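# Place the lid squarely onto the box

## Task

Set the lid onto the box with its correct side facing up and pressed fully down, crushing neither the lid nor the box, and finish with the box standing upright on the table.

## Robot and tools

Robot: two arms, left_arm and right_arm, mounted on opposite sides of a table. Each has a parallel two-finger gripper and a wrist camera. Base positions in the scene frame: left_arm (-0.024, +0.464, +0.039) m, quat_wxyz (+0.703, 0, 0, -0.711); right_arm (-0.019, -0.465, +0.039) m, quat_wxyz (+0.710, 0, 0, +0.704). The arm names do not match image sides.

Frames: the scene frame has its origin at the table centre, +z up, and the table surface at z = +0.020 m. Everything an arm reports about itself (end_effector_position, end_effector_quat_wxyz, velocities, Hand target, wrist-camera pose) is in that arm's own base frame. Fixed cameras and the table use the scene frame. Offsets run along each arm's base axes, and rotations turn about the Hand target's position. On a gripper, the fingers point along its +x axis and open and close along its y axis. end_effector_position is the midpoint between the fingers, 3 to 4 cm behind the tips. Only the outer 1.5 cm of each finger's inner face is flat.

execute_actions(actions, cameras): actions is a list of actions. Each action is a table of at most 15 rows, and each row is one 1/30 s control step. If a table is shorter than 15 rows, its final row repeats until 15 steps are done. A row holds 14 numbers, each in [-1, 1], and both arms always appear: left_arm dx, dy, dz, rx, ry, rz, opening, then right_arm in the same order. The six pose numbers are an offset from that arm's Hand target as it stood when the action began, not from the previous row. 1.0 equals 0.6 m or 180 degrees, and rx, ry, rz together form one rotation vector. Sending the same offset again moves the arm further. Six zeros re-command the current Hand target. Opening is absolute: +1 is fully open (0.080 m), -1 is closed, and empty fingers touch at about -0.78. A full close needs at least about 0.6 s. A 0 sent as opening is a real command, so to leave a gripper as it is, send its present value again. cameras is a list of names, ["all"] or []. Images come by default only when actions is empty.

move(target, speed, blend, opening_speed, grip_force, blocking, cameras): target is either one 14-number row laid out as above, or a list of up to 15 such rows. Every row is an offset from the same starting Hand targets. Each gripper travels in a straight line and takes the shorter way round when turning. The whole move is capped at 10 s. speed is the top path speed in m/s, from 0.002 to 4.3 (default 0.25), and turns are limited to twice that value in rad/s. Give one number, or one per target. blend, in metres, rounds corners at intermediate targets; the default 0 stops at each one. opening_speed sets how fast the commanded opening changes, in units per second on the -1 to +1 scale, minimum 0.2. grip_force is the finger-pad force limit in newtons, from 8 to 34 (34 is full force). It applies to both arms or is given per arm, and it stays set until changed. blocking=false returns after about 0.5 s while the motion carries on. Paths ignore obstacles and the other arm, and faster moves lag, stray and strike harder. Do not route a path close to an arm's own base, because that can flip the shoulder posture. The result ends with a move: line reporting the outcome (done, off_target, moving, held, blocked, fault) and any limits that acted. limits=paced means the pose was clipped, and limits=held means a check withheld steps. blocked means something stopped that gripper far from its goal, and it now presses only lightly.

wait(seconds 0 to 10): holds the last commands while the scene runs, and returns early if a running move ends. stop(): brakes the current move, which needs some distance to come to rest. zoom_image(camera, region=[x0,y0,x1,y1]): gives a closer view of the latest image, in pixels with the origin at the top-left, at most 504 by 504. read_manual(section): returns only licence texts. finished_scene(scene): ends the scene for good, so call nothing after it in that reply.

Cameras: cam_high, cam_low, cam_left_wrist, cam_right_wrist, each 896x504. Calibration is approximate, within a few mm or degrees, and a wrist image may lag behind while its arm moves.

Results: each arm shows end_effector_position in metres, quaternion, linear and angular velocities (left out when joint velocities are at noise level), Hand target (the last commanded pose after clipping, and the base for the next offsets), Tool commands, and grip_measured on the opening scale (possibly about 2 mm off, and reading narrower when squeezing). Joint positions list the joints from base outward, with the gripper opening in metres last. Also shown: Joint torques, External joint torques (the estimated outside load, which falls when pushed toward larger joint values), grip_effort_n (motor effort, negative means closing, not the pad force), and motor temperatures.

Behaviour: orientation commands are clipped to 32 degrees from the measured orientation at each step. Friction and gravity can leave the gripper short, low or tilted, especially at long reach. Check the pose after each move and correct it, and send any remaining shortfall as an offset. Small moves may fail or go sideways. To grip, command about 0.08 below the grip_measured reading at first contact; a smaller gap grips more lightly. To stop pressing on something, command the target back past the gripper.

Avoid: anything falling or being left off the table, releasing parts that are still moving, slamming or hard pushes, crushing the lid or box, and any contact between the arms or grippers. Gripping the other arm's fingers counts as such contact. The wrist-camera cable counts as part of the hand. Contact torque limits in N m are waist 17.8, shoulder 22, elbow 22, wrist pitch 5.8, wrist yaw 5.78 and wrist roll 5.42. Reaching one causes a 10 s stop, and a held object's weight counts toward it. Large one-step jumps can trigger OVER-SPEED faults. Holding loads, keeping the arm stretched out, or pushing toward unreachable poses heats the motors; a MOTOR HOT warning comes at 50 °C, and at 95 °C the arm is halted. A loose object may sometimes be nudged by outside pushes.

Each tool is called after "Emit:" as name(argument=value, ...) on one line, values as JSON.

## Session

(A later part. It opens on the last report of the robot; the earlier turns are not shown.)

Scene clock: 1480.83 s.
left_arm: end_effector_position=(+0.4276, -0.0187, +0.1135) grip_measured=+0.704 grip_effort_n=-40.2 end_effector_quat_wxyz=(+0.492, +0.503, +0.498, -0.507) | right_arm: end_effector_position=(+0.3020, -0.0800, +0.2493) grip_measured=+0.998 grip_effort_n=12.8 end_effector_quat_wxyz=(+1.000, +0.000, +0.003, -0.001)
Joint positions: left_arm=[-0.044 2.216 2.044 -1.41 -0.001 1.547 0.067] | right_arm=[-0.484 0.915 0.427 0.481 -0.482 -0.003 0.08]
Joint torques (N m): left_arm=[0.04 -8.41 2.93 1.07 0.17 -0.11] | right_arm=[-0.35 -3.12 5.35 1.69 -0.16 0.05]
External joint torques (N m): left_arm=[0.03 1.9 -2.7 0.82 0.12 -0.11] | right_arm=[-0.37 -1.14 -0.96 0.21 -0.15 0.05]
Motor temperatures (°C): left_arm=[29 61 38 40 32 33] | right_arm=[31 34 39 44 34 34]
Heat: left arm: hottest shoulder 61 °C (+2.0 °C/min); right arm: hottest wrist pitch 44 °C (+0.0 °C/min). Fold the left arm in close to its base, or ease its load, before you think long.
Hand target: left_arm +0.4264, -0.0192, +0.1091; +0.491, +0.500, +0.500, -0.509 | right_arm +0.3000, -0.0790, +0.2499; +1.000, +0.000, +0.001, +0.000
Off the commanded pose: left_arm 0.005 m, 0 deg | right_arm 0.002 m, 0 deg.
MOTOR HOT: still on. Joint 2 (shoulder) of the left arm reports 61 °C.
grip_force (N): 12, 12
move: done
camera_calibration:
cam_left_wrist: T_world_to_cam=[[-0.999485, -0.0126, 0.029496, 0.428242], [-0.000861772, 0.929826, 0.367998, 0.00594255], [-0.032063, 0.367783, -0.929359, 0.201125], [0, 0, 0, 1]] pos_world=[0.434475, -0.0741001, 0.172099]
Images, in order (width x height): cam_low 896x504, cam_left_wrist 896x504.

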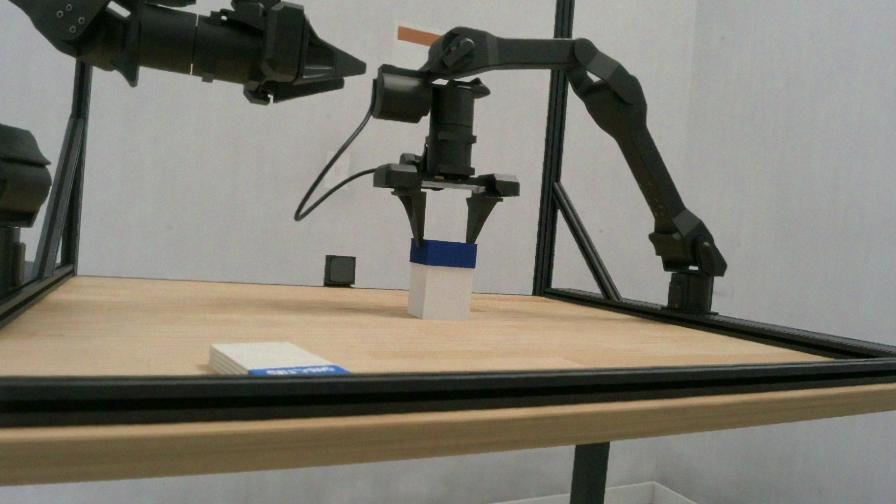

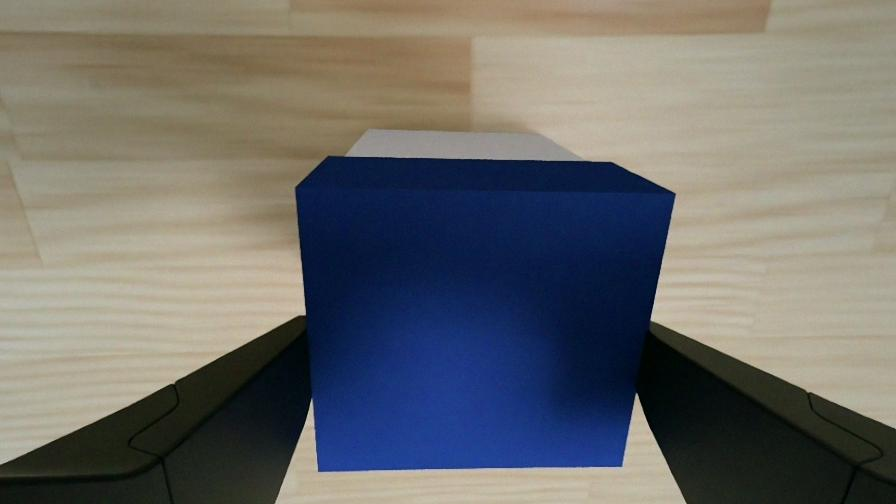

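Emit:
move(target=[[0,0,-0.008,0,0,0,0.58, 0,0,0,0,0,0,1],[0,0,0.006,0,0,0,0.58, 0,0,0,0,0,0,1],[0,0,0.006,0,0,0,1, 0,0,0,0,0,0,1],[0,0,0.12,0,0,0,1, 0,0,0,0,0,0,1]], speed=[0.05,0.05,0.05,0.15], opening_speed=0.8, cameras=["cam_high","cam_low","cam_left_wrist"])

Emit:
zoom_image(camera="cam_low", region=[390, 220, 500, 330])

Scene clock: 1493.00 s.
left_arm: end_effector_position=(+0.4259, -0.0186, +0.1722) grip_measured=+0.996 grip_effort_n=14.7 end_effector_quat_wxyz=(+0.507, +0.517, +0.482, -0.493) | right_arm: end_effector_position=(+0.3020, -0.0800, +0.2493) grip_measured=+0.998 grip_effort_n=12.8 end_effector_quat_wxyz=(+1.000, +0.000, +0.003, -0.001)
Joint positions: left_arm=[-0.044 2.192 2.241 -1.57 -0.001 1.547 0.08] | right_arm=[-0.484 0.915 0.427 0.481 -0.482 -0.003 0.08]
Joint torques (N m): left_arm=[-0.01 -9.79 5.58 0.3 0.16 -0.11] | right_arm=[-0.29 -3.18 5.24 1.66 -0.18 0.09]
External joint torques (N m): left_arm=[-0.02 0.15 0.1 -0.07 0.11 -0.11] | right_arm=[-0.28 -1.19 -1.1 0.17 -0.18 0.09]
Motor temperatures (°C): left_arm=[29 60 37 40 32 33] | right_arm=[31 34 39 44 34 34]
Heat: left arm: hottest shoulder 60 °C (-1.0 °C/min); right arm: hottest wrist pitch 44 °C (+0.0 °C/min). Fold the left arm in close to its base, or ease its load, before you think long.
Hand target: left_arm +0.4264, -0.0192, +0.1812; +0.491, +0.500, +0.500, -0.509 | right_arm +0.3000, -0.0790, +0.2499; +1.000, +0.000, +0.001, +0.000
Off the commanded pose: left_arm 0.009 m, 4 deg | right_arm 0.002 m, 0 deg.
MOTOR HOT: still on. Joint 2 (shoulder) of the left arm reports 60 °C.
joint sent to its limit (left arm) — joint 4 (wrist pitch), lower limit. The joint targets are off in orientation, not in position.
grip_force (N): 12, 12
move: off_target (left_arm)
camera_calibration:
cam_left_wrist: T_world_to_cam=[[-0.999437, -0.0126195, -0.031083, 0.435148], [-0.0230981, 0.930802, 0.364794, -0.00564544], [0.0243286, 0.365307, -0.930569, 0.231708], [0, 0, 0, 1]] pos_world=[0.429136, -0.0738984, 0.231205]
Images, in order (width x height): cam_high 896x504, cam_low 896x504, cam_left_wrist 896x504.

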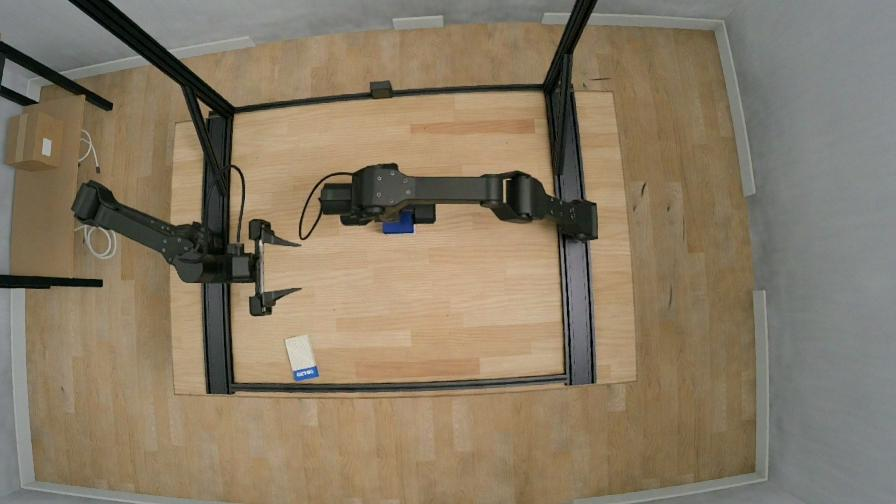

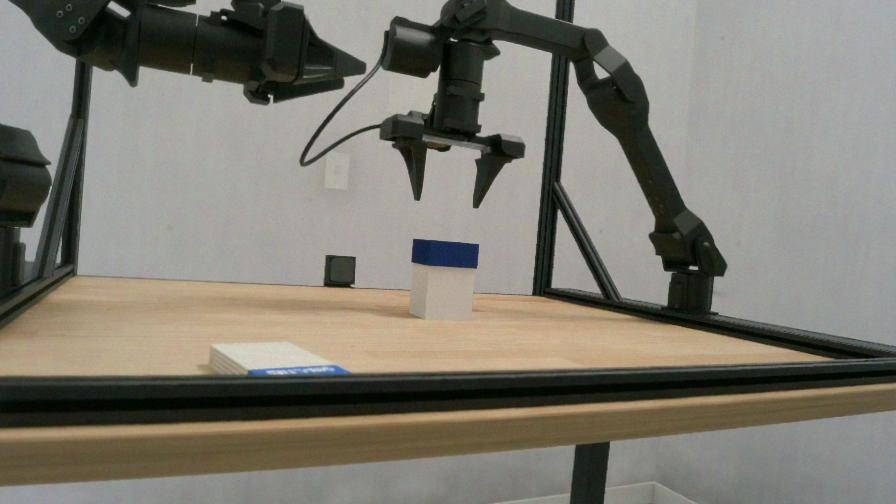

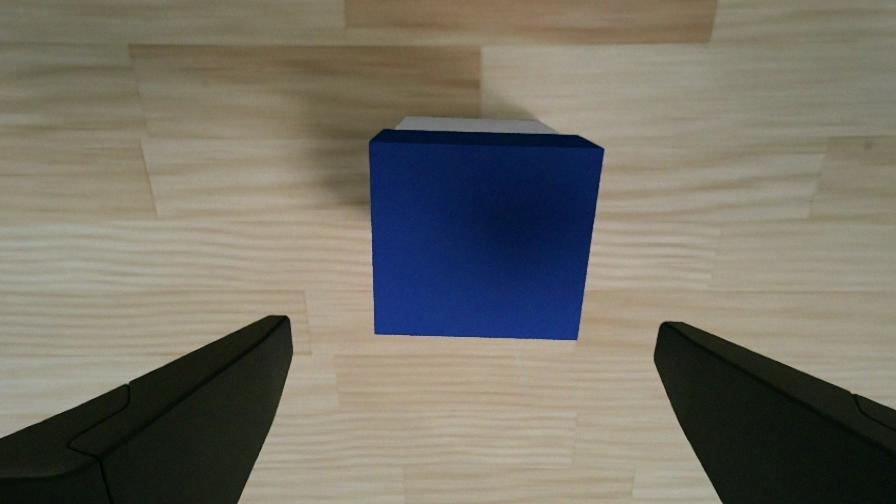

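Scaled by 4.582 from the camera's 896x504 image, which has a finer 1280x720 frame.

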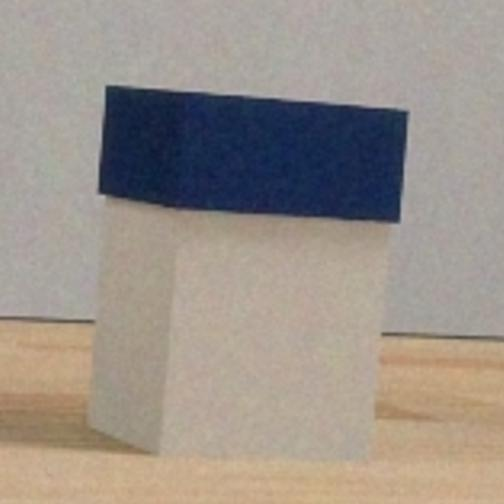

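Emit:
finished_scene(scene=1)

The scene is finished: the task was done.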